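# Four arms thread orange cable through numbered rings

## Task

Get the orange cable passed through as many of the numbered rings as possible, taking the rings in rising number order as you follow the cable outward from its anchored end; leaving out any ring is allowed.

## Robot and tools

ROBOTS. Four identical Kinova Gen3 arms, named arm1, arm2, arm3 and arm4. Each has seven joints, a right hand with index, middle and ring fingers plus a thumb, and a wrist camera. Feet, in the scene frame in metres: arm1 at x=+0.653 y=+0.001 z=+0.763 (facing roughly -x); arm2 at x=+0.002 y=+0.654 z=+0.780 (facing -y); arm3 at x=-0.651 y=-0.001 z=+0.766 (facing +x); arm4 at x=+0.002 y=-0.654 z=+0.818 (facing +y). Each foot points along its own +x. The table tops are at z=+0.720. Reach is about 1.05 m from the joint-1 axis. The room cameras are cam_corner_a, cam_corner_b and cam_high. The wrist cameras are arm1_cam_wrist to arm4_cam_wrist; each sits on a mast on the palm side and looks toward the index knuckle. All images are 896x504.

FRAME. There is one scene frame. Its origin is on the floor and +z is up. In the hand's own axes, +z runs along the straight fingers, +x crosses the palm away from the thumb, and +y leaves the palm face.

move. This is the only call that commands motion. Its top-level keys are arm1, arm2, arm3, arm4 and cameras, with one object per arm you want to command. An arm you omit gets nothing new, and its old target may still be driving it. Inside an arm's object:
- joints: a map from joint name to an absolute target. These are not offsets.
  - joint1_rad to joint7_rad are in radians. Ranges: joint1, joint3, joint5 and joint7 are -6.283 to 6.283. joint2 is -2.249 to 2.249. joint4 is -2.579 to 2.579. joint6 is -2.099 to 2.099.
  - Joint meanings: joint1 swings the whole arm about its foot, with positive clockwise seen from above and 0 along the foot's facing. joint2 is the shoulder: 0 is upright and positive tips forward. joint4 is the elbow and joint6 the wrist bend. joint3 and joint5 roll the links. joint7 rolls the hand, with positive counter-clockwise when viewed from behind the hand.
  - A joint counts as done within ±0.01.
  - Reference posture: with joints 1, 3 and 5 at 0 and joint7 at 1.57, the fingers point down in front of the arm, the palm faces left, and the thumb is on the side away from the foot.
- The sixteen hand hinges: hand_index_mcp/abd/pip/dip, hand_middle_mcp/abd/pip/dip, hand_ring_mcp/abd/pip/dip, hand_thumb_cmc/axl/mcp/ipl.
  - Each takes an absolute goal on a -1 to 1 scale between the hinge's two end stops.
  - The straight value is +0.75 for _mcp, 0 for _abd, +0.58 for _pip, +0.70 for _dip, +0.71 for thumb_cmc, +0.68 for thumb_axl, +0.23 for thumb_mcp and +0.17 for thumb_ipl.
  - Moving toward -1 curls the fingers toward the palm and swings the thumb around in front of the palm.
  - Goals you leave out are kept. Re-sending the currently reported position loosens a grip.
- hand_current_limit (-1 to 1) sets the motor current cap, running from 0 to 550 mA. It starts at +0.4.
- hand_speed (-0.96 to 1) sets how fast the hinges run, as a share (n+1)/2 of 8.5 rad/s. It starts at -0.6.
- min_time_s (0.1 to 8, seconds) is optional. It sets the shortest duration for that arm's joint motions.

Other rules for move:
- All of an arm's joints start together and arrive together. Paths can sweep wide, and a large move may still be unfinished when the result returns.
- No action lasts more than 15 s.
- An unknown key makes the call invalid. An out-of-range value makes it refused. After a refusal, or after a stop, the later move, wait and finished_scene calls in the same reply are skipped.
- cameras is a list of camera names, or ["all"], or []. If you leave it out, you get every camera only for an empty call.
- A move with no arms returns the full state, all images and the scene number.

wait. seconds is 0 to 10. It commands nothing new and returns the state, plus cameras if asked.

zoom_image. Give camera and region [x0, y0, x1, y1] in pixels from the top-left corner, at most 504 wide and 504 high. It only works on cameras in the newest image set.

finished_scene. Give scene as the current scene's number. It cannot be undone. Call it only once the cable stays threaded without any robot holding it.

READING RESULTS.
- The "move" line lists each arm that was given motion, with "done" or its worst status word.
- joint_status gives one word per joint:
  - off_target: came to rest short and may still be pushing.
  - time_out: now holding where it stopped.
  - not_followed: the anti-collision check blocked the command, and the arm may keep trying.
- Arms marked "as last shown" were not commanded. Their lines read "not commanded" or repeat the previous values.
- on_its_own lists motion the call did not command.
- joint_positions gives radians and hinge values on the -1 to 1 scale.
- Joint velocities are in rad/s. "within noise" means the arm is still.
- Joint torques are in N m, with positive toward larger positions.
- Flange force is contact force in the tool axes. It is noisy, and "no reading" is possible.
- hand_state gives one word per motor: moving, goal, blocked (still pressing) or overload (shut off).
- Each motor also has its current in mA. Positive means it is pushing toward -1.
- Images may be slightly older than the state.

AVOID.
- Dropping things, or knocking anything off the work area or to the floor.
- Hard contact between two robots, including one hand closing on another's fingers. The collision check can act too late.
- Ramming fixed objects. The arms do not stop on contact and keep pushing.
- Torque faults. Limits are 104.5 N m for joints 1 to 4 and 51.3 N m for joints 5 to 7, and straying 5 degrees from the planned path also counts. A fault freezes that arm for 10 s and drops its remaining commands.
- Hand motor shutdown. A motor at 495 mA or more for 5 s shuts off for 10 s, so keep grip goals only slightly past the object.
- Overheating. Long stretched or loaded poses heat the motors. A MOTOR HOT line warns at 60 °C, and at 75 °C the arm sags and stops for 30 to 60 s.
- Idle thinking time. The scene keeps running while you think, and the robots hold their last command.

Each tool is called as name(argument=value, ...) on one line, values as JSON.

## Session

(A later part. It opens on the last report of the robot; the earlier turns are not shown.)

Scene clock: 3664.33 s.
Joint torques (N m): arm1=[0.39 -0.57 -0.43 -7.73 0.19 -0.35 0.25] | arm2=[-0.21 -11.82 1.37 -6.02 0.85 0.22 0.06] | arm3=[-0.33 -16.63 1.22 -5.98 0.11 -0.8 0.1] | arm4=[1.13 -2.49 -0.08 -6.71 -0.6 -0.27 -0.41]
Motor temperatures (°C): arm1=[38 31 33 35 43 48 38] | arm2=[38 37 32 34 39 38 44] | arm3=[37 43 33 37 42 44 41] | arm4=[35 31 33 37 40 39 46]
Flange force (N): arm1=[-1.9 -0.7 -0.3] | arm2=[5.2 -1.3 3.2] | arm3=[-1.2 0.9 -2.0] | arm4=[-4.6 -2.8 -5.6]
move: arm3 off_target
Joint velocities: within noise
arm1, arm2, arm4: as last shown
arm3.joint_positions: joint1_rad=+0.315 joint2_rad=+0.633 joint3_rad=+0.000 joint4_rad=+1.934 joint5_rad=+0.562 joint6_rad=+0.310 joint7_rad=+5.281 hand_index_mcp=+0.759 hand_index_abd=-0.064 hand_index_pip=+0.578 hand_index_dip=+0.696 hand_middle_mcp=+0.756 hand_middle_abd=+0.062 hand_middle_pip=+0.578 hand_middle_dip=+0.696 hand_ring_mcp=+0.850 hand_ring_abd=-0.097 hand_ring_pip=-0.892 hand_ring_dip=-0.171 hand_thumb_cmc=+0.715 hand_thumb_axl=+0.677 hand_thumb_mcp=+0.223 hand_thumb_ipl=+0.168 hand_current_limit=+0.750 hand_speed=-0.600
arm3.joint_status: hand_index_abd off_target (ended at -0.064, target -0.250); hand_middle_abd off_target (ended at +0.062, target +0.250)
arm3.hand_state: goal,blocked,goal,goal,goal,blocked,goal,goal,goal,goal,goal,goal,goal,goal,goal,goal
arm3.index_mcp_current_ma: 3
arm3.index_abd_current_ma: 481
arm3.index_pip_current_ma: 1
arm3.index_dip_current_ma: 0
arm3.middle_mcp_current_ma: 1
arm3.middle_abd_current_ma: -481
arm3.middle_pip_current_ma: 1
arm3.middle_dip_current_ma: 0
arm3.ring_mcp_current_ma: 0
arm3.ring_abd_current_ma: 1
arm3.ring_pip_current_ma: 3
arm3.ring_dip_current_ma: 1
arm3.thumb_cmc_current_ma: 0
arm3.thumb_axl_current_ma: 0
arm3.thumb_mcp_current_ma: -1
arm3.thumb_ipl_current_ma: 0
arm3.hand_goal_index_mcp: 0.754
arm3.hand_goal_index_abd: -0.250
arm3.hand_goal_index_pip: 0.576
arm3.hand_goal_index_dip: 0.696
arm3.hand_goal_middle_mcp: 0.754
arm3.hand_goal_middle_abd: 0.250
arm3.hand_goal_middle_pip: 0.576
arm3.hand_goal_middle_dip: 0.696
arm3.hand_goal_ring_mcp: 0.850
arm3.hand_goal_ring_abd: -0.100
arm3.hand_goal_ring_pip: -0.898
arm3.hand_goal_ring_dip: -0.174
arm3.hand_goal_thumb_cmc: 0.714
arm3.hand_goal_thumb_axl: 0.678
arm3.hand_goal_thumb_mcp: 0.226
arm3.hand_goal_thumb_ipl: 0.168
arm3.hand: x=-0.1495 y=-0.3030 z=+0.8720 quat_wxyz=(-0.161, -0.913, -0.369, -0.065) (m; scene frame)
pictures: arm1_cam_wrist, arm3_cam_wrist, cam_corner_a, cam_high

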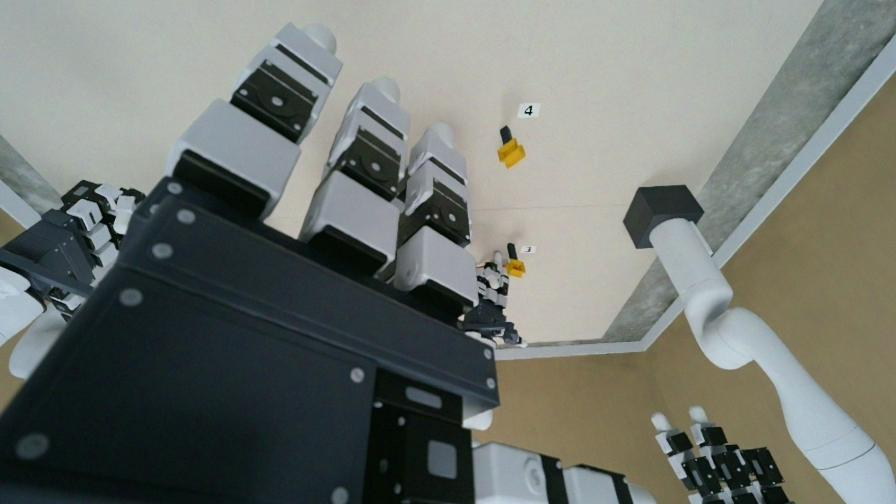

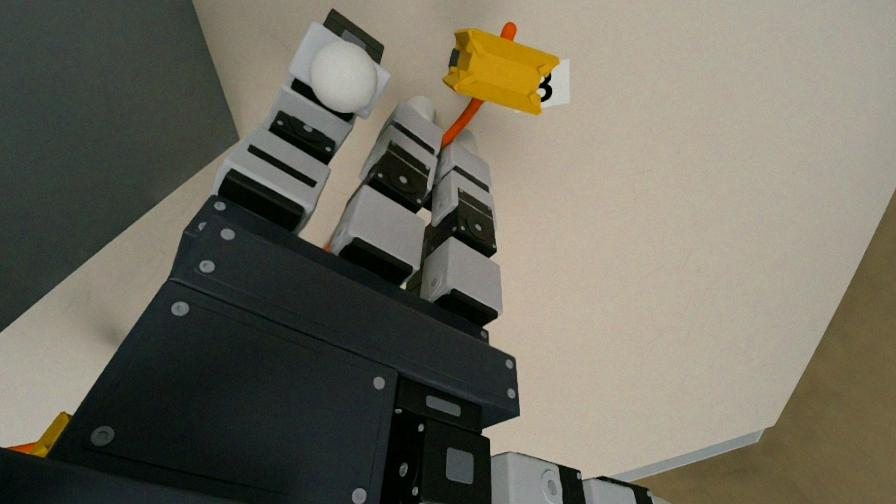

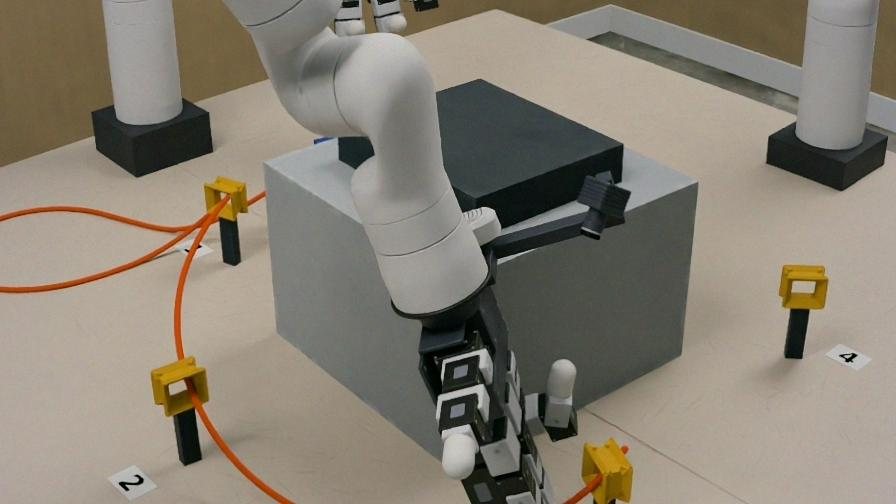

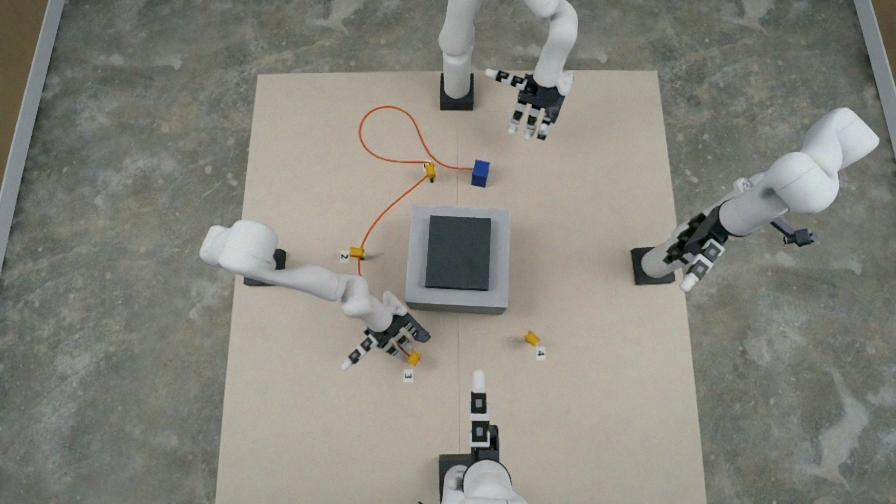

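move(arm3={"joints":{"joint1_rad":0.3668,"joint2_rad":0.5179,"joint3_rad":0,"joint4_rad":1.8895,"joint5_rad":0.2583,"joint6_rad":0.4126,"joint7_rad":5.7669},"min_time_s":1.0}, cameras=["arm3_cam_wrist","arm1_cam_wrist","cam_corner_a","cam_high"])

zoom_image(camera="cam_corner_a", region=[540, 404, 700, 504])

zoom_image(camera="cam_high", region=[380, 320, 460, 400])

zoom_image(camera="arm1_cam_wrist", region=[470, 220, 570, 320])

Scene clock: 3713.30 s.
Joint torques (N m): arm1=[0.44 -0.54 -0.36 -7.68 0.19 -0.34 0.26] | arm2=[-0.27 -11.87 1.35 -6 0.84 0.25 0.09] | arm3=[-0.33 -16.14 0.88 -7.38 0 -1.22 0.06] | arm4=[1.12 -2.51 -0.1 -6.71 -0.57 -0.26 -0.41]
Motor temperatures (°C): arm1=[38 31 33 35 43 48 38] | arm2=[38 37 32 34 39 38 44] | arm3=[37 43 33 37 42 43 41] | arm4=[35 31 33 37 40 39 46]
Flange force (N): arm1=[-2.0 -0.5 -0.5] | arm2=[5.3 -1.3 3.4] | arm3=[-1.5 -1.3 -0.8] | arm4=[-4.7 -2.9 -5.6]
move: arm3 done
Joint velocities: within noise
arm1, arm2, arm4: as last shown
arm3.joint_positions: joint1_rad=+0.367 joint2_rad=+0.518 joint3_rad=+0.000 joint4_rad=+1.889 joint5_rad=+0.258 joint6_rad=+0.413 joint7_rad=+5.767 hand_index_mcp=+0.760 hand_index_abd=-0.066 hand_index_pip=+0.578 hand_index_dip=+0.696 hand_middle_mcp=+0.758 hand_middle_abd=+0.062 hand_middle_pip=+0.578 hand_middle_dip=+0.696 hand_ring_mcp=+0.851 hand_ring_abd=-0.097 hand_ring_pip=-0.892 hand_ring_dip=-0.171 hand_thumb_cmc=+0.715 hand_thumb_axl=+0.677 hand_thumb_mcp=+0.223 hand_thumb_ipl=+0.168 hand_current_limit=+0.750 hand_speed=-0.600
arm3.joint_status: all done
arm3.hand_state: goal,blocked,goal,goal,goal,blocked,goal,goal,goal,goal,goal,goal,goal,goal,goal,goal
arm3.index_mcp_current_ma: 3
arm3.index_abd_current_ma: 481
arm3.index_pip_current_ma: 1
arm3.index_dip_current_ma: 0
arm3.middle_mcp_current_ma: 2
arm3.middle_abd_current_ma: -481
arm3.middle_pip_current_ma: 1
arm3.middle_dip_current_ma: 0
arm3.ring_mcp_current_ma: 0
arm3.ring_abd_current_ma: 1
arm3.ring_pip_current_ma: 3
arm3.ring_dip_current_ma: 1
arm3.thumb_cmc_current_ma: 0
arm3.thumb_axl_current_ma: 0
arm3.thumb_mcp_current_ma: -1
arm3.thumb_ipl_current_ma: 0
arm3.hand_goal_index_mcp: 0.754
arm3.hand_goal_index_abd: -0.250
arm3.hand_goal_index_pip: 0.576
arm3.hand_goal_index_dip: 0.696
arm3.hand_goal_middle_mcp: 0.754
arm3.hand_goal_middle_abd: 0.250
arm3.hand_goal_middle_pip: 0.576
arm3.hand_goal_middle_dip: 0.696
arm3.hand_goal_ring_mcp: 0.850
arm3.hand_goal_ring_abd: -0.100
arm3.hand_goal_ring_pip: -0.898
arm3.hand_goal_ring_dip: -0.174
arm3.hand_goal_thumb_cmc: 0.714
arm3.hand_goal_thumb_axl: 0.678
arm3.hand_goal_thumb_mcp: 0.226
arm3.hand_goal_thumb_ipl: 0.168
arm3.hand: x=-0.1397 y=-0.3061 z=+0.9289 quat_wxyz=(-0.156, -0.885, -0.432, -0.076) (m; scene frame)
pictures: arm1_cam_wrist, arm3_cam_wrist, cam_corner_a, cam_high

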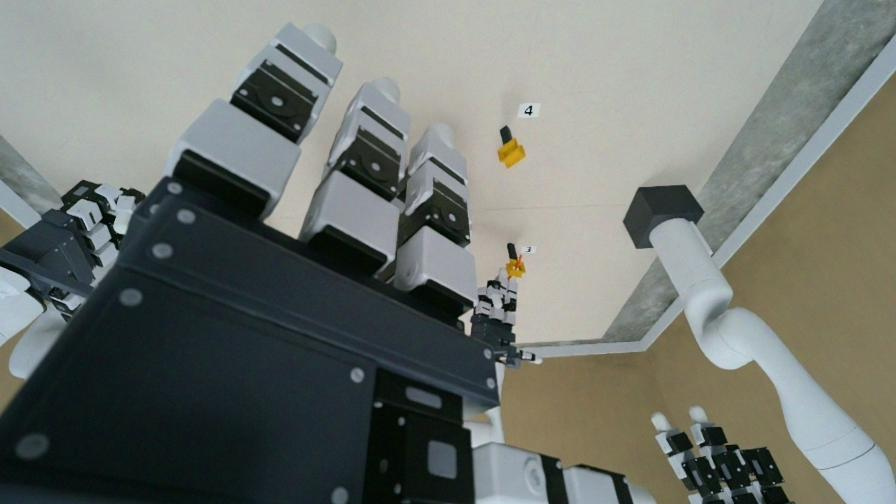

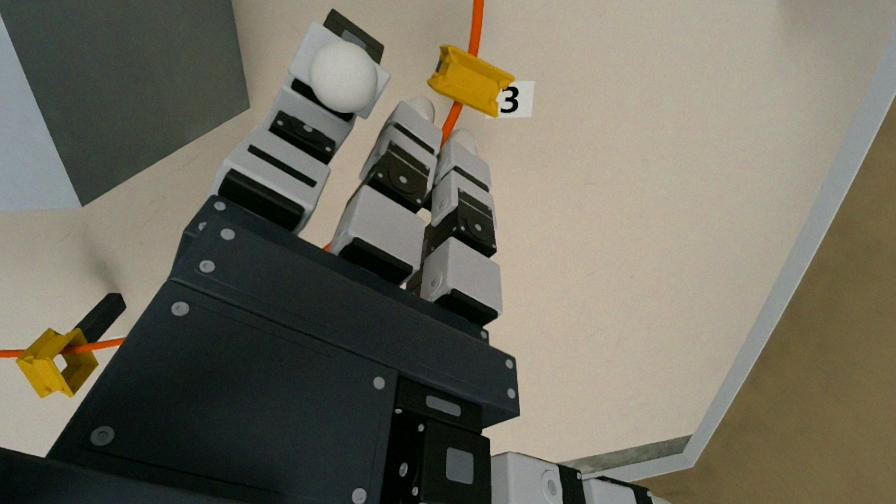

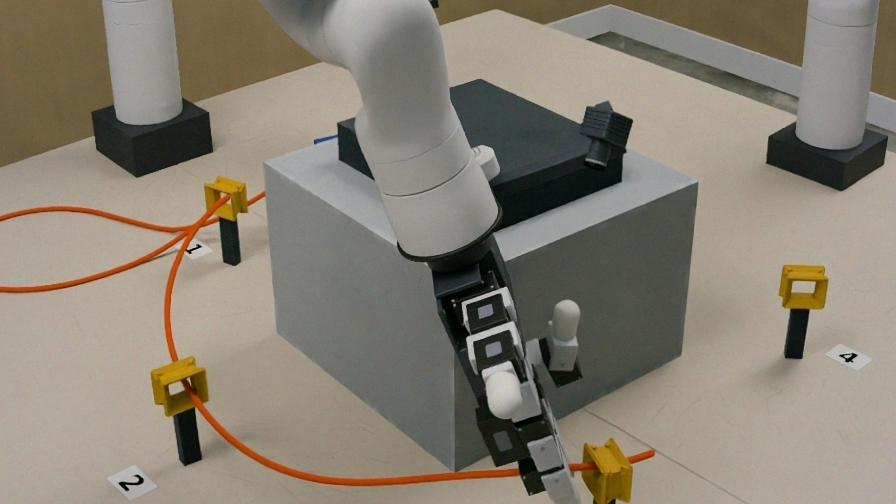

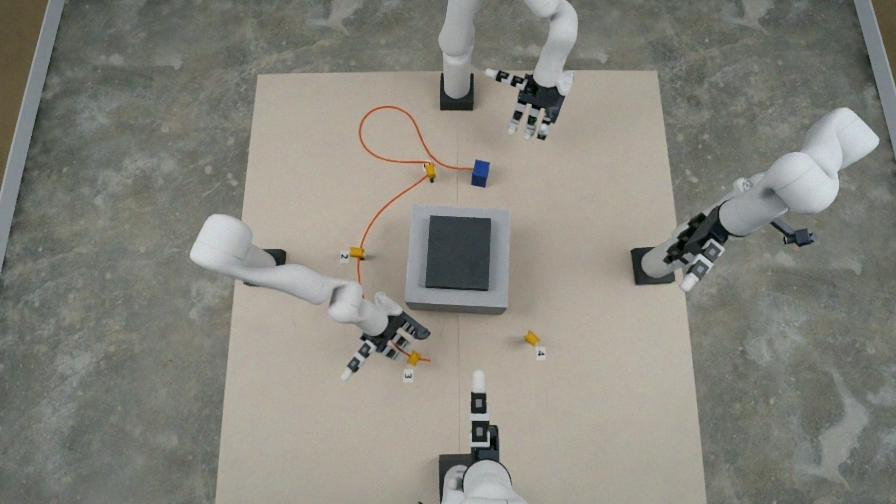

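Scaled by 3.150 from the camera's 896x504 image, which has a finer 1280x720 frame.

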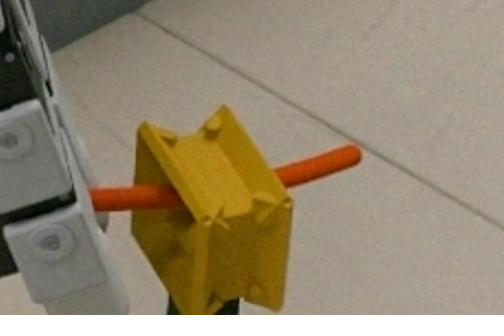

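Scaled by 6.300 from the camera's 896x504 image, which has a finer 1280x720 frame.

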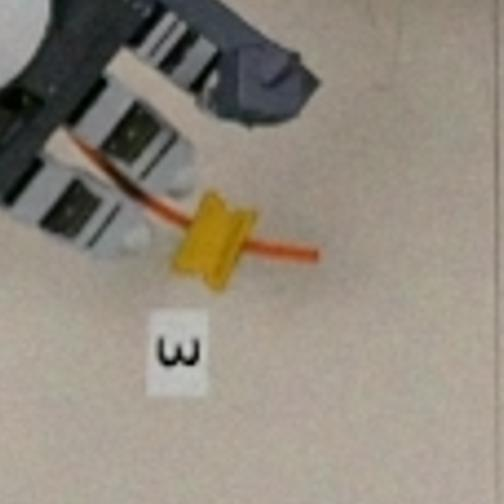

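Scaled by 5.040 from the camera's 896x504 image, which has a finer 1280x720 frame.

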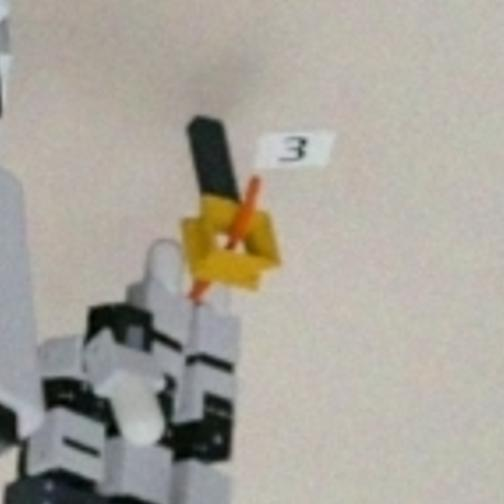

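move(arm4={"joints":{"joint1_rad":0.1023,"joint2_rad":0.0826,"joint3_rad":0,"joint4_rad":1.9244,"joint5_rad":-0.2836,"joint6_rad":1.0817,"joint7_rad":-1.7247,"hand_index_abd":0.1,"hand_middle_abd":-0.1},"min_time_s":1.0}, cameras=["arm4_cam_wrist","cam_corner_a","cam_high"])

Scene clock: 3778.07 s.
Joint torques (N m): arm1=[0.38 -0.57 -0.39 -7.7 0.2 -0.32 0.28] | arm2=[-0.2 -11.82 1.38 -6.03 0.86 0.23 0.04] | arm3=[-0.37 -16.05 0.83 -7.41 0.06 -1.22 0.08] | arm4=[1.1 -10.75 -0.05 -6.84 -1.12 -0.09 -0.35]
Motor temperatures (°C): arm1=[38 31 33 35 43 48 38] | arm2=[38 37 32 34 39 38 44] | arm3=[37 44 33 37 42 43 41] | arm4=[35 31 33 37 40 39 46]
Flange force (N): arm1=[-2.0 -0.4 -0.4] | arm2=[5.2 -1.3 3.2] | arm3=[-1.6 -1.4 -1.0] | arm4=[5.3 -2.5 -0.3]
move: arm4 done
Joint velocities: within noise
arm1.joint_positions: joint1_rad=-0.550 joint2_rad=-0.436 joint3_rad=-0.047 joint4_rad=+1.499 joint5_rad=+0.004 joint6_rad=+1.995 joint7_rad=+1.775 hand_index_mcp=+0.753 hand_index_abd=+0.000 hand_index_pip=+0.577 hand_index_dip=+0.696 hand_middle_mcp=+0.753 hand_middle_abd=+0.000 hand_middle_pip=+0.577 hand_middle_dip=+0.696 hand_ring_mcp=+0.753 hand_ring_abd=+0.000 hand_ring_pip=+0.577 hand_ring_dip=+0.696 hand_thumb_cmc=+0.714 hand_thumb_axl=+0.677 hand_thumb_mcp=+0.224 hand_thumb_ipl=+0.168 hand_current_limit=+0.400 hand_speed=-0.600
arm1.joint_status: not commanded
arm1.hand_state: goal,goal,goal,goal,goal,goal,goal,goal,goal,goal,overload,goal,goal,goal,goal,goal
arm1.index_mcp_current_ma: 0
arm1.index_abd_current_ma: 0
arm1.index_pip_current_ma: 0
arm1.index_dip_current_ma: 0
arm1.middle_mcp_current_ma: 0
arm1.middle_abd_current_ma: 0
arm1.middle_pip_current_ma: 0
arm1.middle_dip_current_ma: 0
arm1.ring_mcp_current_ma: 0
arm1.ring_abd_current_ma: 0
arm1.ring_pip_current_ma: 0
arm1.ring_dip_current_ma: 0
arm1.thumb_cmc_current_ma: 0
arm1.thumb_axl_current_ma: 0
arm1.thumb_mcp_current_ma: -2
arm1.thumb_ipl_current_ma: 0
arm1.hand_goal_index_mcp: 0.754
arm1.hand_goal_index_abd: 0.000
arm1.hand_goal_index_pip: 0.576
arm1.hand_goal_index_dip: 0.696
arm1.hand_goal_middle_mcp: 0.754
arm1.hand_goal_middle_abd: 0.000
arm1.hand_goal_middle_pip: 0.576
arm1.hand_goal_middle_dip: 0.696
arm1.hand_goal_ring_mcp: 0.754
arm1.hand_goal_ring_abd: 0.000
arm1.hand_goal_ring_pip: 0.576
arm1.hand_goal_ring_dip: 0.696
arm1.hand_goal_thumb_cmc: 0.714
arm1.hand_goal_thumb_axl: 0.678
arm1.hand_goal_thumb_mcp: 0.226
arm1.hand_goal_thumb_ipl: 0.168
arm1.hand: x=+0.5862 y=-0.1235 z=+1.2802 quat_wxyz=(+0.004, +0.911, +0.409, -0.040) (m; scene frame)
arm2.joint_positions: joint1_rad=-1.200 joint2_rad=+0.177 joint3_rad=+0.000 joint4_rad=+2.145 joint5_rad=+0.350 joint6_rad=+0.855 joint7_rad=-1.797 hand_index_mcp=+0.759 hand_index_abd=+0.057 hand_index_pip=+0.580 hand_index_dip=-0.638 hand_middle_mcp=+0.759 hand_middle_abd=-0.117 hand_middle_pip=+0.580 hand_middle_dip=-0.637 hand_ring_mcp=+0.852 hand_ring_abd=-0.097 hand_ring_pip=-0.893 hand_ring_dip=-0.172 hand_thumb_cmc=+0.717 hand_thumb_axl=+0.677 hand_thumb_mcp=+0.223 hand_thumb_ipl=+0.168 hand_current_limit=+0.750 hand_speed=-0.600
arm2.joint_status: not commanded
arm2.hand_state: goal,goal,goal,goal,goal,goal,goal,goal,goal,goal,goal,goal,goal,goal,goal,goal
arm2.index_mcp_current_ma: 10
arm2.index_abd_current_ma: -5
arm2.index_pip_current_ma: 9
arm2.index_dip_current_ma: 0
arm2.middle_mcp_current_ma: 12
arm2.middle_abd_current_ma: 6
arm2.middle_pip_current_ma: 8
arm2.middle_dip_current_ma: 2
arm2.ring_mcp_current_ma: 4
arm2.ring_abd_current_ma: 4
arm2.ring_pip_current_ma: 12
arm2.ring_dip_current_ma: 5
arm2.thumb_cmc_current_ma: 5
arm2.thumb_axl_current_ma: -1
arm2.thumb_mcp_current_ma: -7
arm2.thumb_ipl_current_ma: 0
arm2.hand_goal_index_mcp: 0.754
arm2.hand_goal_index_abd: 0.060
arm2.hand_goal_index_pip: 0.576
arm2.hand_goal_index_dip: -0.638
arm2.hand_goal_middle_mcp: 0.754
arm2.hand_goal_middle_abd: -0.120
arm2.hand_goal_middle_pip: 0.576
arm2.hand_goal_middle_dip: -0.638
arm2.hand_goal_ring_mcp: 0.850
arm2.hand_goal_ring_abd: -0.100
arm2.hand_goal_ring_pip: -0.898
arm2.hand_goal_ring_dip: -0.174
arm2.hand_goal_thumb_cmc: 0.714
arm2.hand_goal_thumb_axl: 0.678
arm2.hand_goal_thumb_mcp: 0.226
arm2.hand_goal_thumb_ipl: 0.168
arm2.hand: x=+0.1895 y=+0.3765 z=+0.9980 quat_wxyz=(+0.130, +0.973, -0.189, -0.026) (m; scene frame)
arm3: as last shown
arm4.joint_positions: joint1_rad=+0.102 joint2_rad=+0.083 joint3_rad=+0.000 joint4_rad=+1.924 joint5_rad=-0.284 joint6_rad=+1.082 joint7_rad=-1.725 hand_index_mcp=+0.753 hand_index_abd=+0.102 hand_index_pip=+0.577 hand_index_dip=+0.696 hand_middle_mcp=+0.753 hand_middle_abd=-0.102 hand_middle_pip=+0.577 hand_middle_dip=+0.696 hand_ring_mcp=+0.849 hand_ring_abd=-0.097 hand_ring_pip=-0.891 hand_ring_dip=-0.171 hand_thumb_cmc=+0.714 hand_thumb_axl=+0.677 hand_thumb_mcp=+0.224 hand_thumb_ipl=+0.168 hand_current_limit=+0.750 hand_speed=-0.600
arm4.joint_status: all done
arm4.hand_state: goal,goal,goal,goal,goal,goal,goal,goal,goal,goal,goal,goal,goal,goal,goal,goal
arm4.index_mcp_current_ma: 0
arm4.index_abd_current_ma: 0
arm4.index_pip_current_ma: 0
arm4.index_dip_current_ma: 0
arm4.middle_mcp_current_ma: 0
arm4.middle_abd_current_ma: 0
arm4.middle_pip_current_ma: 0
arm4.middle_dip_current_ma: 0
arm4.ring_mcp_current_ma: 0
arm4.ring_abd_current_ma: 1
arm4.ring_pip_current_ma: 4
arm4.ring_dip_current_ma: 1
arm4.thumb_cmc_current_ma: 0
arm4.thumb_axl_current_ma: 0
arm4.thumb_mcp_current_ma: -1
arm4.thumb_ipl_current_ma: 0
arm4.hand_goal_index_mcp: 0.754
arm4.hand_goal_index_abd: 0.100
arm4.hand_goal_index_pip: 0.576
arm4.hand_goal_index_dip: 0.696
arm4.hand_goal_middle_mcp: 0.754
arm4.hand_goal_middle_abd: -0.100
arm4.hand_goal_middle_pip: 0.576
arm4.hand_goal_middle_dip: 0.696
arm4.hand_goal_ring_mcp: 0.850
arm4.hand_goal_ring_abd: -0.100
arm4.hand_goal_ring_pip: -0.898
arm4.hand_goal_ring_dip: -0.174
arm4.hand_goal_thumb_cmc: 0.714
arm4.hand_goal_thumb_axl: 0.678
arm4.hand_goal_thumb_mcp: 0.226
arm4.hand_goal_thumb_ipl: 0.168
arm4.hand: x=+0.0459 y=-0.3616 z=+1.0776 quat_wxyz=(-0.107, +0.813, +0.568, -0.075) (m; scene frame)
pictures: arm4_cam_wrist, cam_corner_a, cam_high

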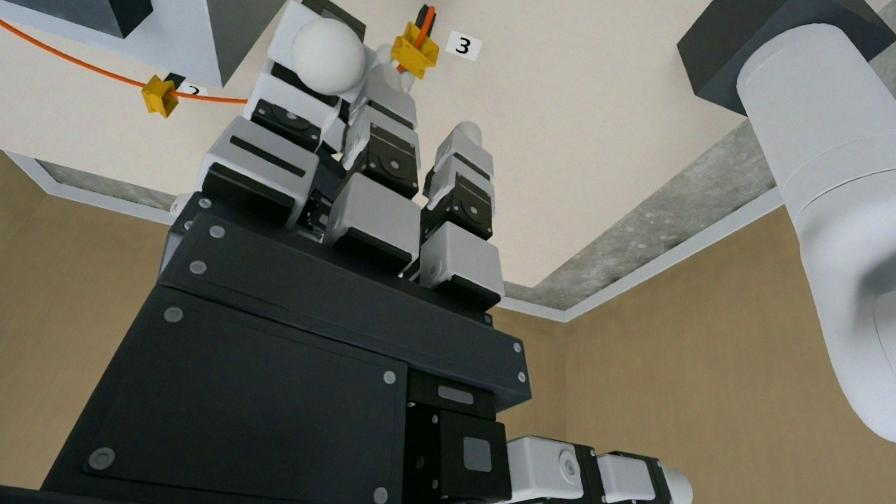

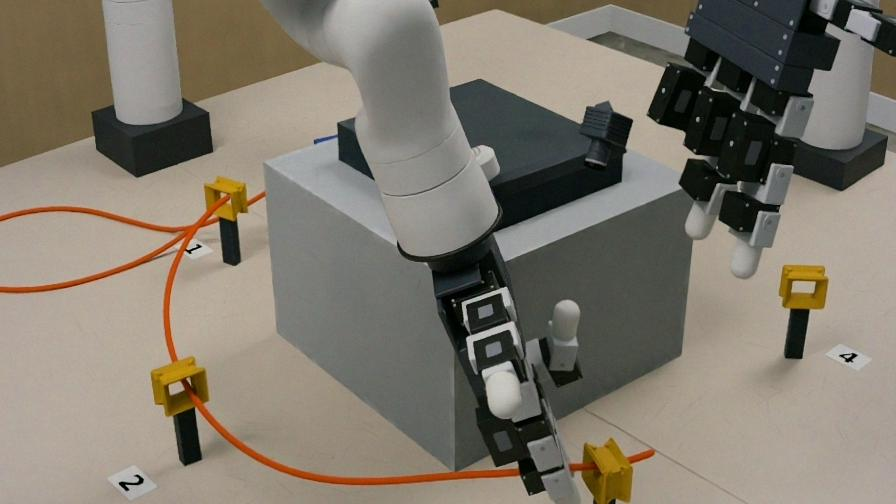

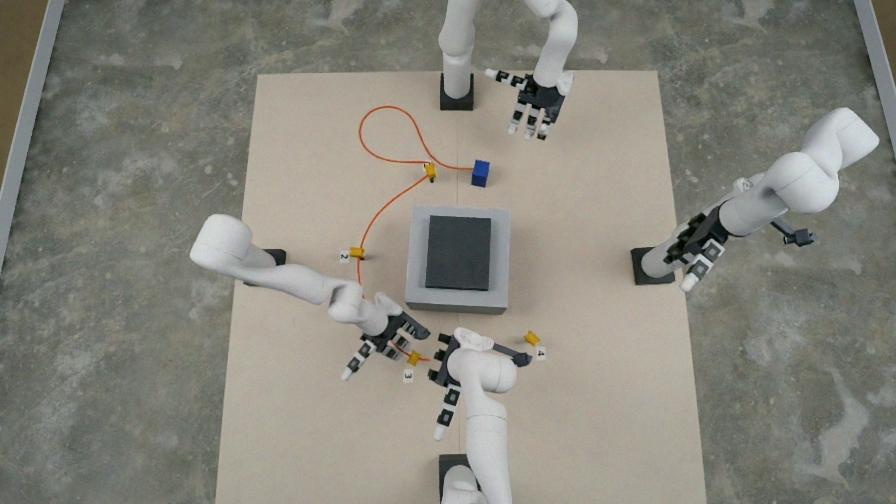

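move(arm4={"joints":{"joint1_rad":-0.0031,"joint2_rad":0.3256,"joint3_rad":0,"joint4_rad":2.1519,"joint5_rad":-0.4283,"joint6_rad":0.6115,"joint7_rad":-1.6113},"min_time_s":1.2}, cameras=["arm4_cam_wrist","cam_corner_a","cam_high","arm1_cam_wrist","arm3_cam_wrist"])

zoom_image(camera="arm4_cam_wrist", region=[330, 0, 570, 170])

zoom_image(camera="cam_corner_a", region=[540, 344, 796, 504])

zoom_image(camera="cam_high", region=[370, 310, 490, 410])

Scene clock: 3814.37 s.
Joint torques (N m): arm1=[0.42 -0.57 -0.43 -7.71 0.21 -0.34 0.28] | arm2=[-0.25 -11.83 1.33 -5.95 0.85 0.23 0.09] | arm3=[-0.41 -16.1 0.82 -7.31 0.04 -1.25 0.06] | arm4=[1.13 -12.87 -0.09 -4.5 -0.92 -0.01 -0.39]
Motor temperatures (°C): arm1=[38 31 33 35 43 48 38] | arm2=[38 37 32 34 39 38 44] | arm3=[37 44 33 37 42 43 41] | arm4=[35 31 33 37 40 39 46]
Flange force (N): arm1=[-2.0 -0.6 -0.4] | arm2=[5.4 -1.3 3.2] | arm3=[-1.7 -0.9 -0.9] | arm4=[4.3 -3.4 1.2]
move: arm4 done
Joint velocities: within noise
arm1, arm2, arm3: as last shown
arm4.joint_positions: joint1_rad=-0.003 joint2_rad=+0.326 joint3_rad=+0.000 joint4_rad=+2.152 joint5_rad=-0.428 joint6_rad=+0.612 joint7_rad=-1.611 hand_index_mcp=+0.753 hand_index_abd=+0.102 hand_index_pip=+0.577 hand_index_dip=+0.696 hand_middle_mcp=+0.753 hand_middle_abd=-0.102 hand_middle_pip=+0.577 hand_middle_dip=+0.696 hand_ring_mcp=+0.849 hand_ring_abd=-0.097 hand_ring_pip=-0.891 hand_ring_dip=-0.171 hand_thumb_cmc=+0.714 hand_thumb_axl=+0.677 hand_thumb_mcp=+0.224 hand_thumb_ipl=+0.168 hand_current_limit=+0.750 hand_speed=-0.600
arm4.joint_status: all done
arm4.hand_state: goal,goal,goal,goal,goal,goal,goal,goal,goal,goal,goal,goal,goal,goal,goal,goal
arm4.index_mcp_current_ma: 0
arm4.index_abd_current_ma: 0
arm4.index_pip_current_ma: 0
arm4.index_dip_current_ma: 0
arm4.middle_mcp_current_ma: 0
arm4.middle_abd_current_ma: 0
arm4.middle_pip_current_ma: 0
arm4.middle_dip_current_ma: 0
arm4.ring_mcp_current_ma: 0
arm4.ring_abd_current_ma: 1
arm4.ring_pip_current_ma: 4
arm4.ring_dip_current_ma: 1
arm4.thumb_cmc_current_ma: 0
arm4.thumb_axl_current_ma: 0
arm4.thumb_mcp_current_ma: -1
arm4.thumb_ipl_current_ma: 0
arm4.hand_goal_index_mcp: 0.754
arm4.hand_goal_index_abd: 0.100
arm4.hand_goal_index_pip: 0.576
arm4.hand_goal_index_dip: 0.696
arm4.hand_goal_middle_mcp: 0.754
arm4.hand_goal_middle_abd: -0.100
arm4.hand_goal_middle_pip: 0.576
arm4.hand_goal_middle_dip: 0.696
arm4.hand_goal_ring_mcp: 0.850
arm4.hand_goal_ring_abd: -0.100
arm4.hand_goal_ring_pip: -0.898
arm4.hand_goal_ring_dip: -0.174
arm4.hand_goal_thumb_cmc: 0.714
arm4.hand_goal_thumb_axl: 0.678
arm4.hand_goal_thumb_mcp: 0.226
arm4.hand_goal_thumb_ipl: 0.168
arm4.hand: x=+0.0118 y=-0.3493 z=+0.9423 quat_wxyz=(-0.107, +0.813, +0.568, -0.075) (m; scene frame)
pictures: arm1_cam_wrist, arm3_cam_wrist, arm4_cam_wrist, cam_corner_a, cam_high

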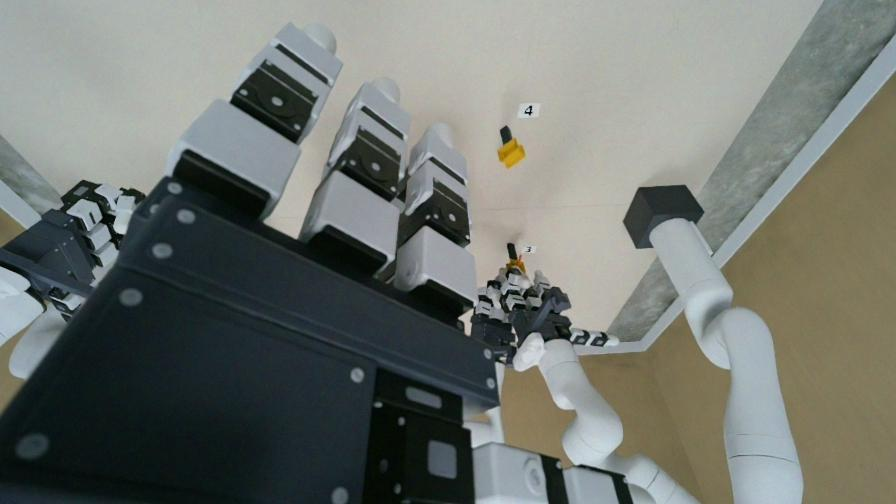

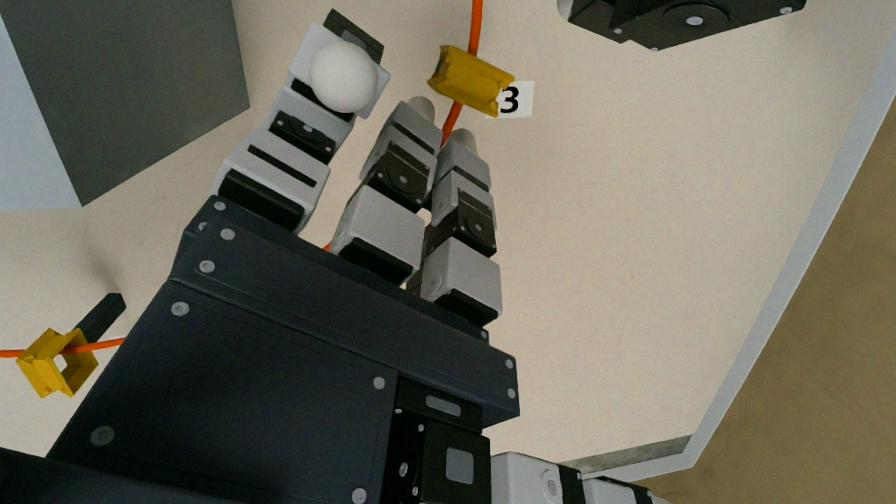

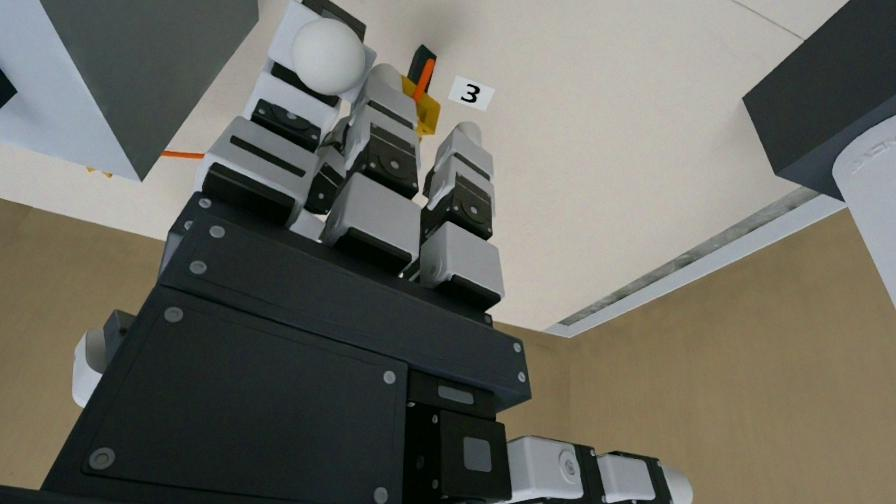

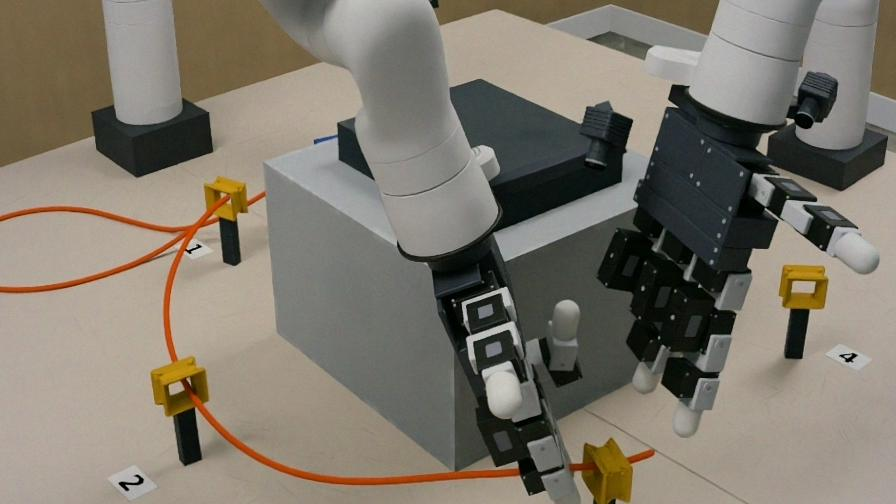

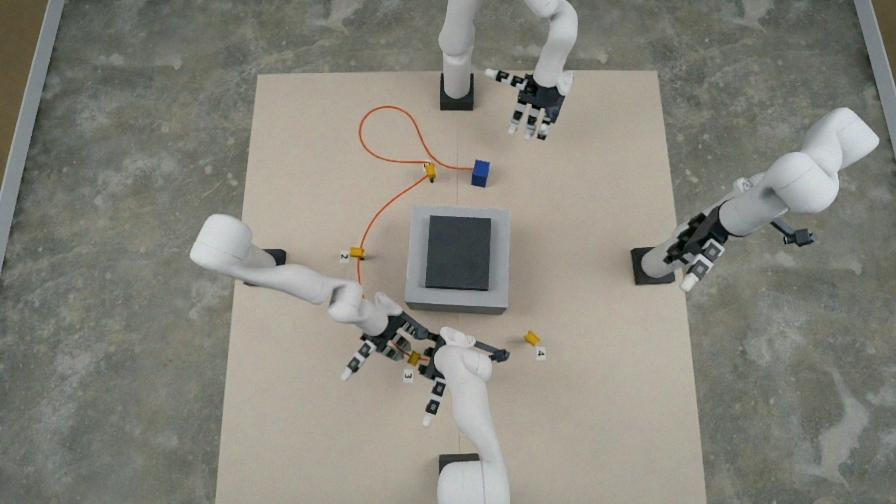

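Scaled by 2.100 from the camera's 896x504 image, which has a finer 1280x720 frame.

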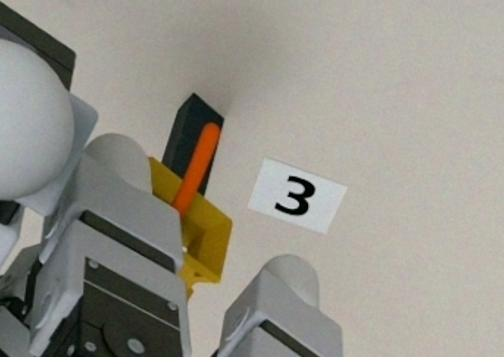

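Scaled by 1.969 from the camera's 896x504 image, which has a finer 1280x720 frame.

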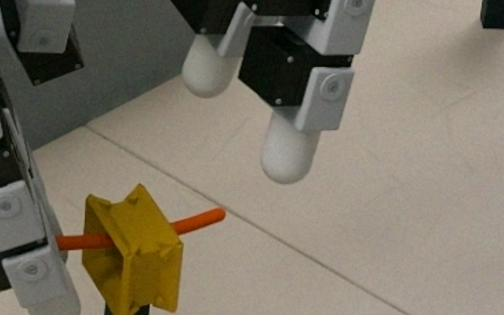

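Scaled by 4.200 from the camera's 896x504 image, which has a finer 1280x720 frame.

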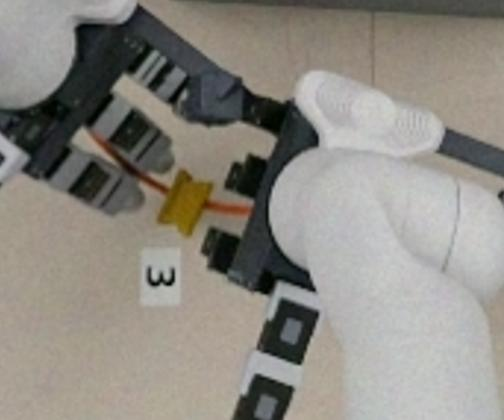

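move(arm4={"joints":{"joint1_rad":0.0496,"joint2_rad":0.2041,"joint3_rad":0,"joint4_rad":2.0382,"joint5_rad":-0.356,"joint6_rad":0.8466,"joint7_rad":-1.668},"min_time_s":0.6})

move(arm3={"joints":{"hand_ring_mcp":0.753,"hand_ring_pip":0.577,"hand_ring_dip":0.696}}, cameras=["cam_corner_a"])

move(arm4={"joints":{"joint1_rad":-0.0054,"joint2_rad":0.3568,"joint3_rad":0,"joint4_rad":2.1503,"joint5_rad":-0.4469,"joint6_rad":0.5838,"joint7_rad":-1.5909},"min_time_s":0.7}, cameras=["arm4_cam_wrist","cam_corner_a","cam_high"])

zoom_image(camera="arm4_cam_wrist", region=[330, 0, 570, 170])

zoom_image(camera="cam_corner_a", region=[540, 344, 796, 504])

Scene clock: 3881.83 s.
Joint torques (N m): arm1=[0.39 -0.57 -0.44 -7.64 0.17 -0.35 0.26] | arm2=[-0.24 -11.83 1.29 -6.02 0.87 0.23 0.05] | arm3=[-0.42 -16.15 0.85 -7.4 0.05 -1.19 0.09] | arm4=[1.11 -11.99 -0.08 -5.87 -1.07 -0.06 -0.38]
Motor temperatures (°C): arm1=[38 31 33 35 43 48 38] | arm2=[38 37 32 34 39 38 44] | arm3=[37 45 33 37 42 43 41] | arm4=[35 31 33 37 40 39 46]
Flange force (N): arm1=[-2.0 -0.7 -0.7] | arm2=[5.3 -1.2 3.3] | arm3=[-1.7 -1.3 -0.7] | arm4=[4.8 -2.8 0.6]
move: arm4 done
Joint velocities: within noise
arm1, arm2, arm3: as last shown
arm4.joint_positions: joint1_rad=+0.050 joint2_rad=+0.204 joint3_rad=+0.000 joint4_rad=+2.038 joint5_rad=-0.356 joint6_rad=+0.847 joint7_rad=-1.668 hand_index_mcp=+0.753 hand_index_abd=+0.102 hand_index_pip=+0.577 hand_index_dip=+0.696 hand_middle_mcp=+0.753 hand_middle_abd=-0.102 hand_middle_pip=+0.577 hand_middle_dip=+0.696 hand_ring_mcp=+0.849 hand_ring_abd=-0.097 hand_ring_pip=-0.891 hand_ring_dip=-0.171 hand_thumb_cmc=+0.714 hand_thumb_axl=+0.677 hand_thumb_mcp=+0.224 hand_thumb_ipl=+0.168 hand_current_limit=+0.750 hand_speed=-0.600
arm4.joint_status: all done
arm4.hand_state: goal,goal,goal,goal,goal,goal,goal,goal,goal,goal,goal,goal,goal,goal,goal,goal
arm4.index_mcp_current_ma: 0
arm4.index_abd_current_ma: 0
arm4.index_pip_current_ma: 0
arm4.index_dip_current_ma: 0
arm4.middle_mcp_current_ma: 0
arm4.middle_abd_current_ma: 0
arm4.middle_pip_current_ma: 0
arm4.middle_dip_current_ma: 0
arm4.ring_mcp_current_ma: 0
arm4.ring_abd_current_ma: 1
arm4.ring_pip_current_ma: 4
arm4.ring_dip_current_ma: 1
arm4.thumb_cmc_current_ma: 0
arm4.thumb_axl_current_ma: 0
arm4.thumb_mcp_current_ma: -1
arm4.thumb_ipl_current_ma: 0
arm4.hand_goal_index_mcp: 0.754
arm4.hand_goal_index_abd: 0.100
arm4.hand_goal_index_pip: 0.576
arm4.hand_goal_index_dip: 0.696
arm4.hand_goal_middle_mcp: 0.754
arm4.hand_goal_middle_abd: -0.100
arm4.hand_goal_middle_pip: 0.576
arm4.hand_goal_middle_dip: 0.696
arm4.hand_goal_ring_mcp: 0.850
arm4.hand_goal_ring_abd: -0.100
arm4.hand_goal_ring_pip: -0.898
arm4.hand_goal_ring_dip: -0.174
arm4.hand_goal_thumb_cmc: 0.714
arm4.hand_goal_thumb_axl: 0.678
arm4.hand_goal_thumb_mcp: 0.226
arm4.hand_goal_thumb_ipl: 0.168
arm4.hand: x=+0.0238 y=-0.3466 z=+1.0076 quat_wxyz=(-0.113, +0.810, +0.570, -0.082) (m; scene frame)
pictures: none

Scene clock: 3883.33 s.
Joint torques (N m): arm1=[0.43 -0.53 -0.42 -7.71 0.19 -0.32 0.22] | arm2=[-0.27 -11.78 1.33 -5.99 0.85 0.19 0.01] | arm3=[-0.4 -16.1 0.86 -7.32 0 -1.18 0.08] | arm4=[1.07 -12.02 -0.11 -5.87 -1.06 -0.05 -0.4]
Motor temperatures (°C): arm1=[38 31 33 35 43 48 38] | arm2=[38 37 32 34 39 38 44] | arm3=[37 45 33 37 42 43 41] | arm4=[35 31 33 37 40 39 46]
Flange force (N): arm1=[-1.9 -0.8 -0.3] | arm2=[5.3 -0.9 2.9] | arm3=[-1.7 -1.1 -0.8] | arm4=[4.9 -2.6 0.7]
move: arm3 done
Joint velocities: within noise
arm1, arm2, arm4: as last shown
arm3.joint_positions: joint1_rad=+0.367 joint2_rad=+0.518 joint3_rad=+0.000 joint4_rad=+1.889 joint5_rad=+0.258 joint6_rad=+0.413 joint7_rad=+5.767 hand_index_mcp=+0.760 hand_index_abd=-0.066 hand_index_pip=+0.578 hand_index_dip=+0.696 hand_middle_mcp=+0.758 hand_middle_abd=+0.062 hand_middle_pip=+0.578 hand_middle_dip=+0.696 hand_ring_mcp=+0.762 hand_ring_abd=-0.097 hand_ring_pip=+0.576 hand_ring_dip=+0.693 hand_thumb_cmc=+0.715 hand_thumb_axl=+0.677 hand_thumb_mcp=+0.223 hand_thumb_ipl=+0.168 hand_current_limit=+0.750 hand_speed=-0.600
arm3.joint_status: all done
arm3.hand_state: goal,blocked,goal,goal,goal,blocked,goal,goal,goal,goal,goal,goal,goal,goal,goal,goal
arm3.index_mcp_current_ma: 3
arm3.index_abd_current_ma: 481
arm3.index_pip_current_ma: 1
arm3.index_dip_current_ma: 0
arm3.middle_mcp_current_ma: 2
arm3.middle_abd_current_ma: -481
arm3.middle_pip_current_ma: 1
arm3.middle_dip_current_ma: 0
arm3.ring_mcp_current_ma: 5
arm3.ring_abd_current_ma: 1
arm3.ring_pip_current_ma: -1
arm3.ring_dip_current_ma: -1
arm3.thumb_cmc_current_ma: 0
arm3.thumb_axl_current_ma: 0
arm3.thumb_mcp_current_ma: -1
arm3.thumb_ipl_current_ma: 0
arm3.hand_goal_index_mcp: 0.754
arm3.hand_goal_index_abd: -0.250
arm3.hand_goal_index_pip: 0.576
arm3.hand_goal_index_dip: 0.696
arm3.hand_goal_middle_mcp: 0.754
arm3.hand_goal_middle_abd: 0.250
arm3.hand_goal_middle_pip: 0.576
arm3.hand_goal_middle_dip: 0.696
arm3.hand_goal_ring_mcp: 0.754
arm3.hand_goal_ring_abd: -0.100
arm3.hand_goal_ring_pip: 0.578
arm3.hand_goal_ring_dip: 0.696
arm3.hand_goal_thumb_cmc: 0.714
arm3.hand_goal_thumb_axl: 0.678
arm3.hand_goal_thumb_mcp: 0.226
arm3.hand_goal_thumb_ipl: 0.168
arm3.hand: x=-0.1397 y=-0.3061 z=+0.9289 quat_wxyz=(-0.156, -0.885, -0.432, -0.076) (m; scene frame)
pictures: cam_corner_a

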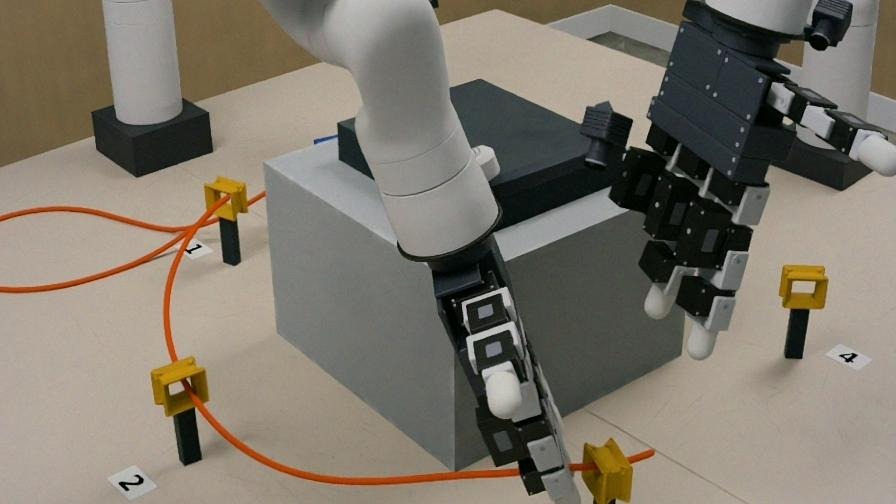

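Scene clock: 3884.47 s.
Joint torques (N m): arm1=[0.4 -0.58 -0.43 -7.74 0.21 -0.32 0.28] | arm2=[-0.2 -11.89 1.34 -6.02 0.84 0.22 0.03] | arm3=[-0.35 -16.17 0.96 -7.41 0 -1.24 0.1] | arm4=[1.1 -13.28 -0.13 -4.31 -0.92 -0.03 -0.36]
Motor temperatures (°C): arm1=[38 31 33 35 43 48 38] | arm2=[38 37 32 34 39 38 44] | arm3=[37 45 33 37 42 43 41] | arm4=[35 31 33 37 40 39 46]
Flange force (N): arm1=[-2.0 -0.6 -0.2] | arm2=[5.4 -1.2 3.3] | arm3=[-1.6 -1.2 -0.8] | arm4=[4.4 -3.5 1.1]
move: arm4 done
Joint velocities: within noise
arm1, arm2, arm3: as last shown
arm4.joint_positions: joint1_rad=-0.005 joint2_rad=+0.357 joint3_rad=+0.000 joint4_rad=+2.150 joint5_rad=-0.447 joint6_rad=+0.584 joint7_rad=-1.591 hand_index_mcp=+0.753 hand_index_abd=+0.102 hand_index_pip=+0.577 hand_index_dip=+0.696 hand_middle_mcp=+0.753 hand_middle_abd=-0.102 hand_middle_pip=+0.577 hand_middle_dip=+0.696 hand_ring_mcp=+0.849 hand_ring_abd=-0.097 hand_ring_pip=-0.891 hand_ring_dip=-0.171 hand_thumb_cmc=+0.714 hand_thumb_axl=+0.677 hand_thumb_mcp=+0.224 hand_thumb_ipl=+0.168 hand_current_limit=+0.750 hand_speed=-0.600
arm4.joint_status: all done
arm4.hand_state: goal,goal,goal,goal,goal,goal,goal,goal,goal,goal,goal,goal,goal,goal,goal,goal
arm4.index_mcp_current_ma: 0
arm4.index_abd_current_ma: 0
arm4.index_pip_current_ma: 0
arm4.index_dip_current_ma: 0
arm4.middle_mcp_current_ma: 0
arm4.middle_abd_current_ma: 0
arm4.middle_pip_current_ma: 0
arm4.middle_dip_current_ma: 0
arm4.ring_mcp_current_ma: 0
arm4.ring_abd_current_ma: 1
arm4.ring_pip_current_ma: 4
arm4.ring_dip_current_ma: 1
arm4.thumb_cmc_current_ma: 0
arm4.thumb_axl_current_ma: 0
arm4.thumb_mcp_current_ma: -1
arm4.thumb_ipl_current_ma: 0
arm4.hand_goal_index_mcp: 0.754
arm4.hand_goal_index_abd: 0.100
arm4.hand_goal_index_pip: 0.576
arm4.hand_goal_index_dip: 0.696
arm4.hand_goal_middle_mcp: 0.754
arm4.hand_goal_middle_abd: -0.100
arm4.hand_goal_middle_pip: 0.576
arm4.hand_goal_middle_dip: 0.696
arm4.hand_goal_ring_mcp: 0.850
arm4.hand_goal_ring_abd: -0.100
arm4.hand_goal_ring_pip: -0.898
arm4.hand_goal_ring_dip: -0.174
arm4.hand_goal_thumb_cmc: 0.714
arm4.hand_goal_thumb_axl: 0.678
arm4.hand_goal_thumb_mcp: 0.226
arm4.hand_goal_thumb_ipl: 0.168
arm4.hand: x=+0.0109 y=-0.3442 z=+0.9322 quat_wxyz=(-0.107, +0.812, +0.568, -0.075) (m; scene frame)
pictures: arm4_cam_wrist, cam_corner_a, cam_high

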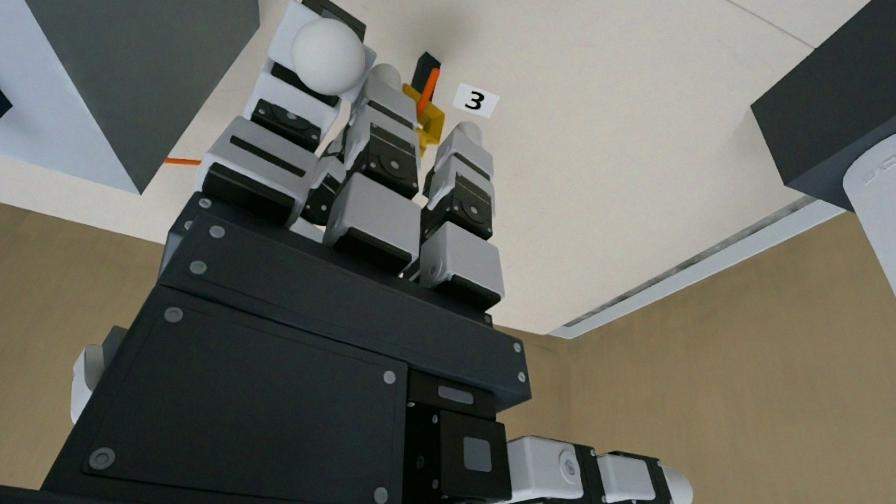

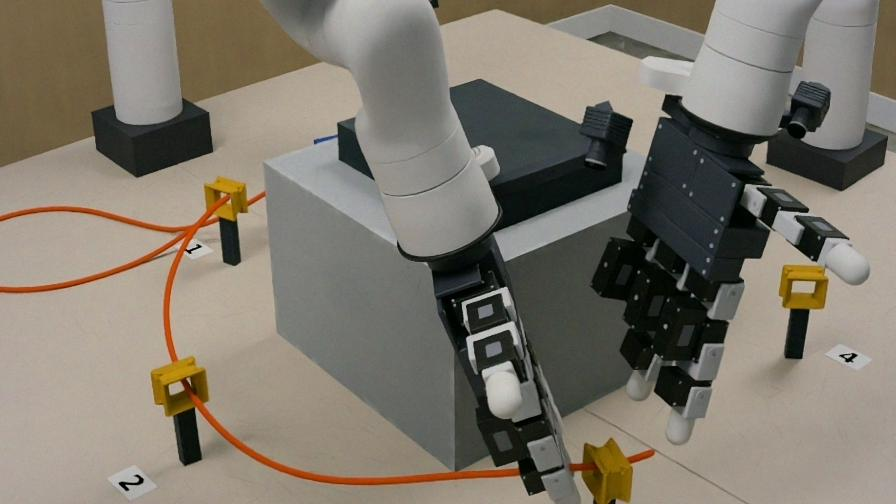

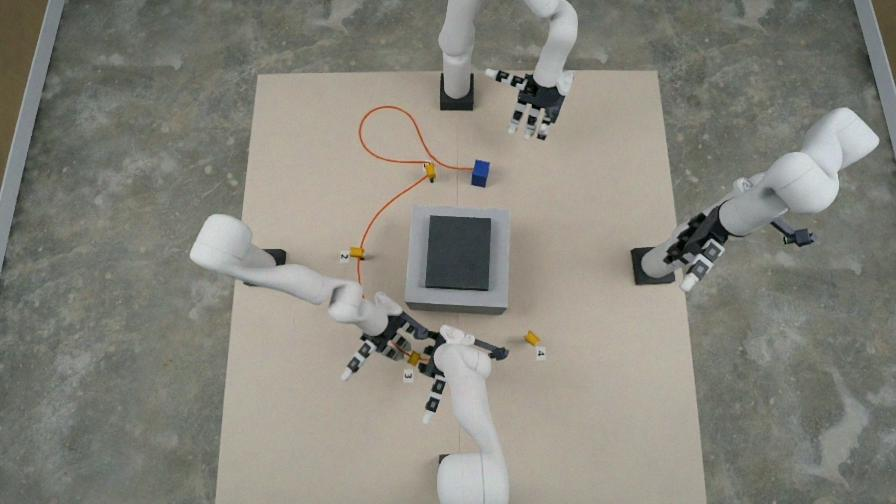

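Scaled by 2.100 from the camera's 896x504 image, which has a finer 1280x720 frame.

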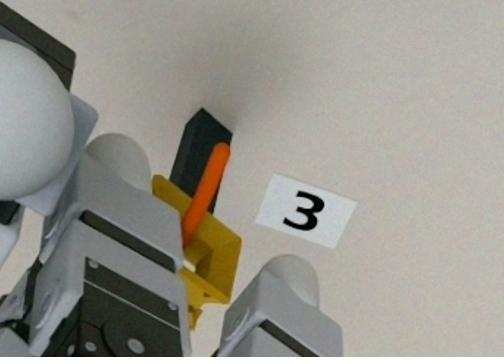

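Scaled by 1.969 from the camera's 896x504 image, which has a finer 1280x720 frame.

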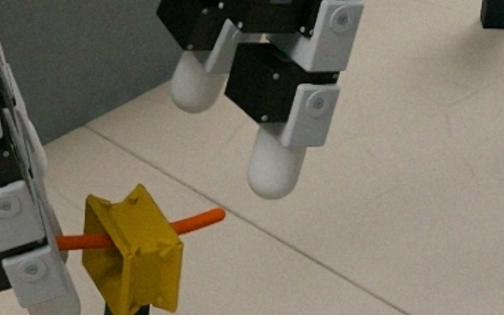

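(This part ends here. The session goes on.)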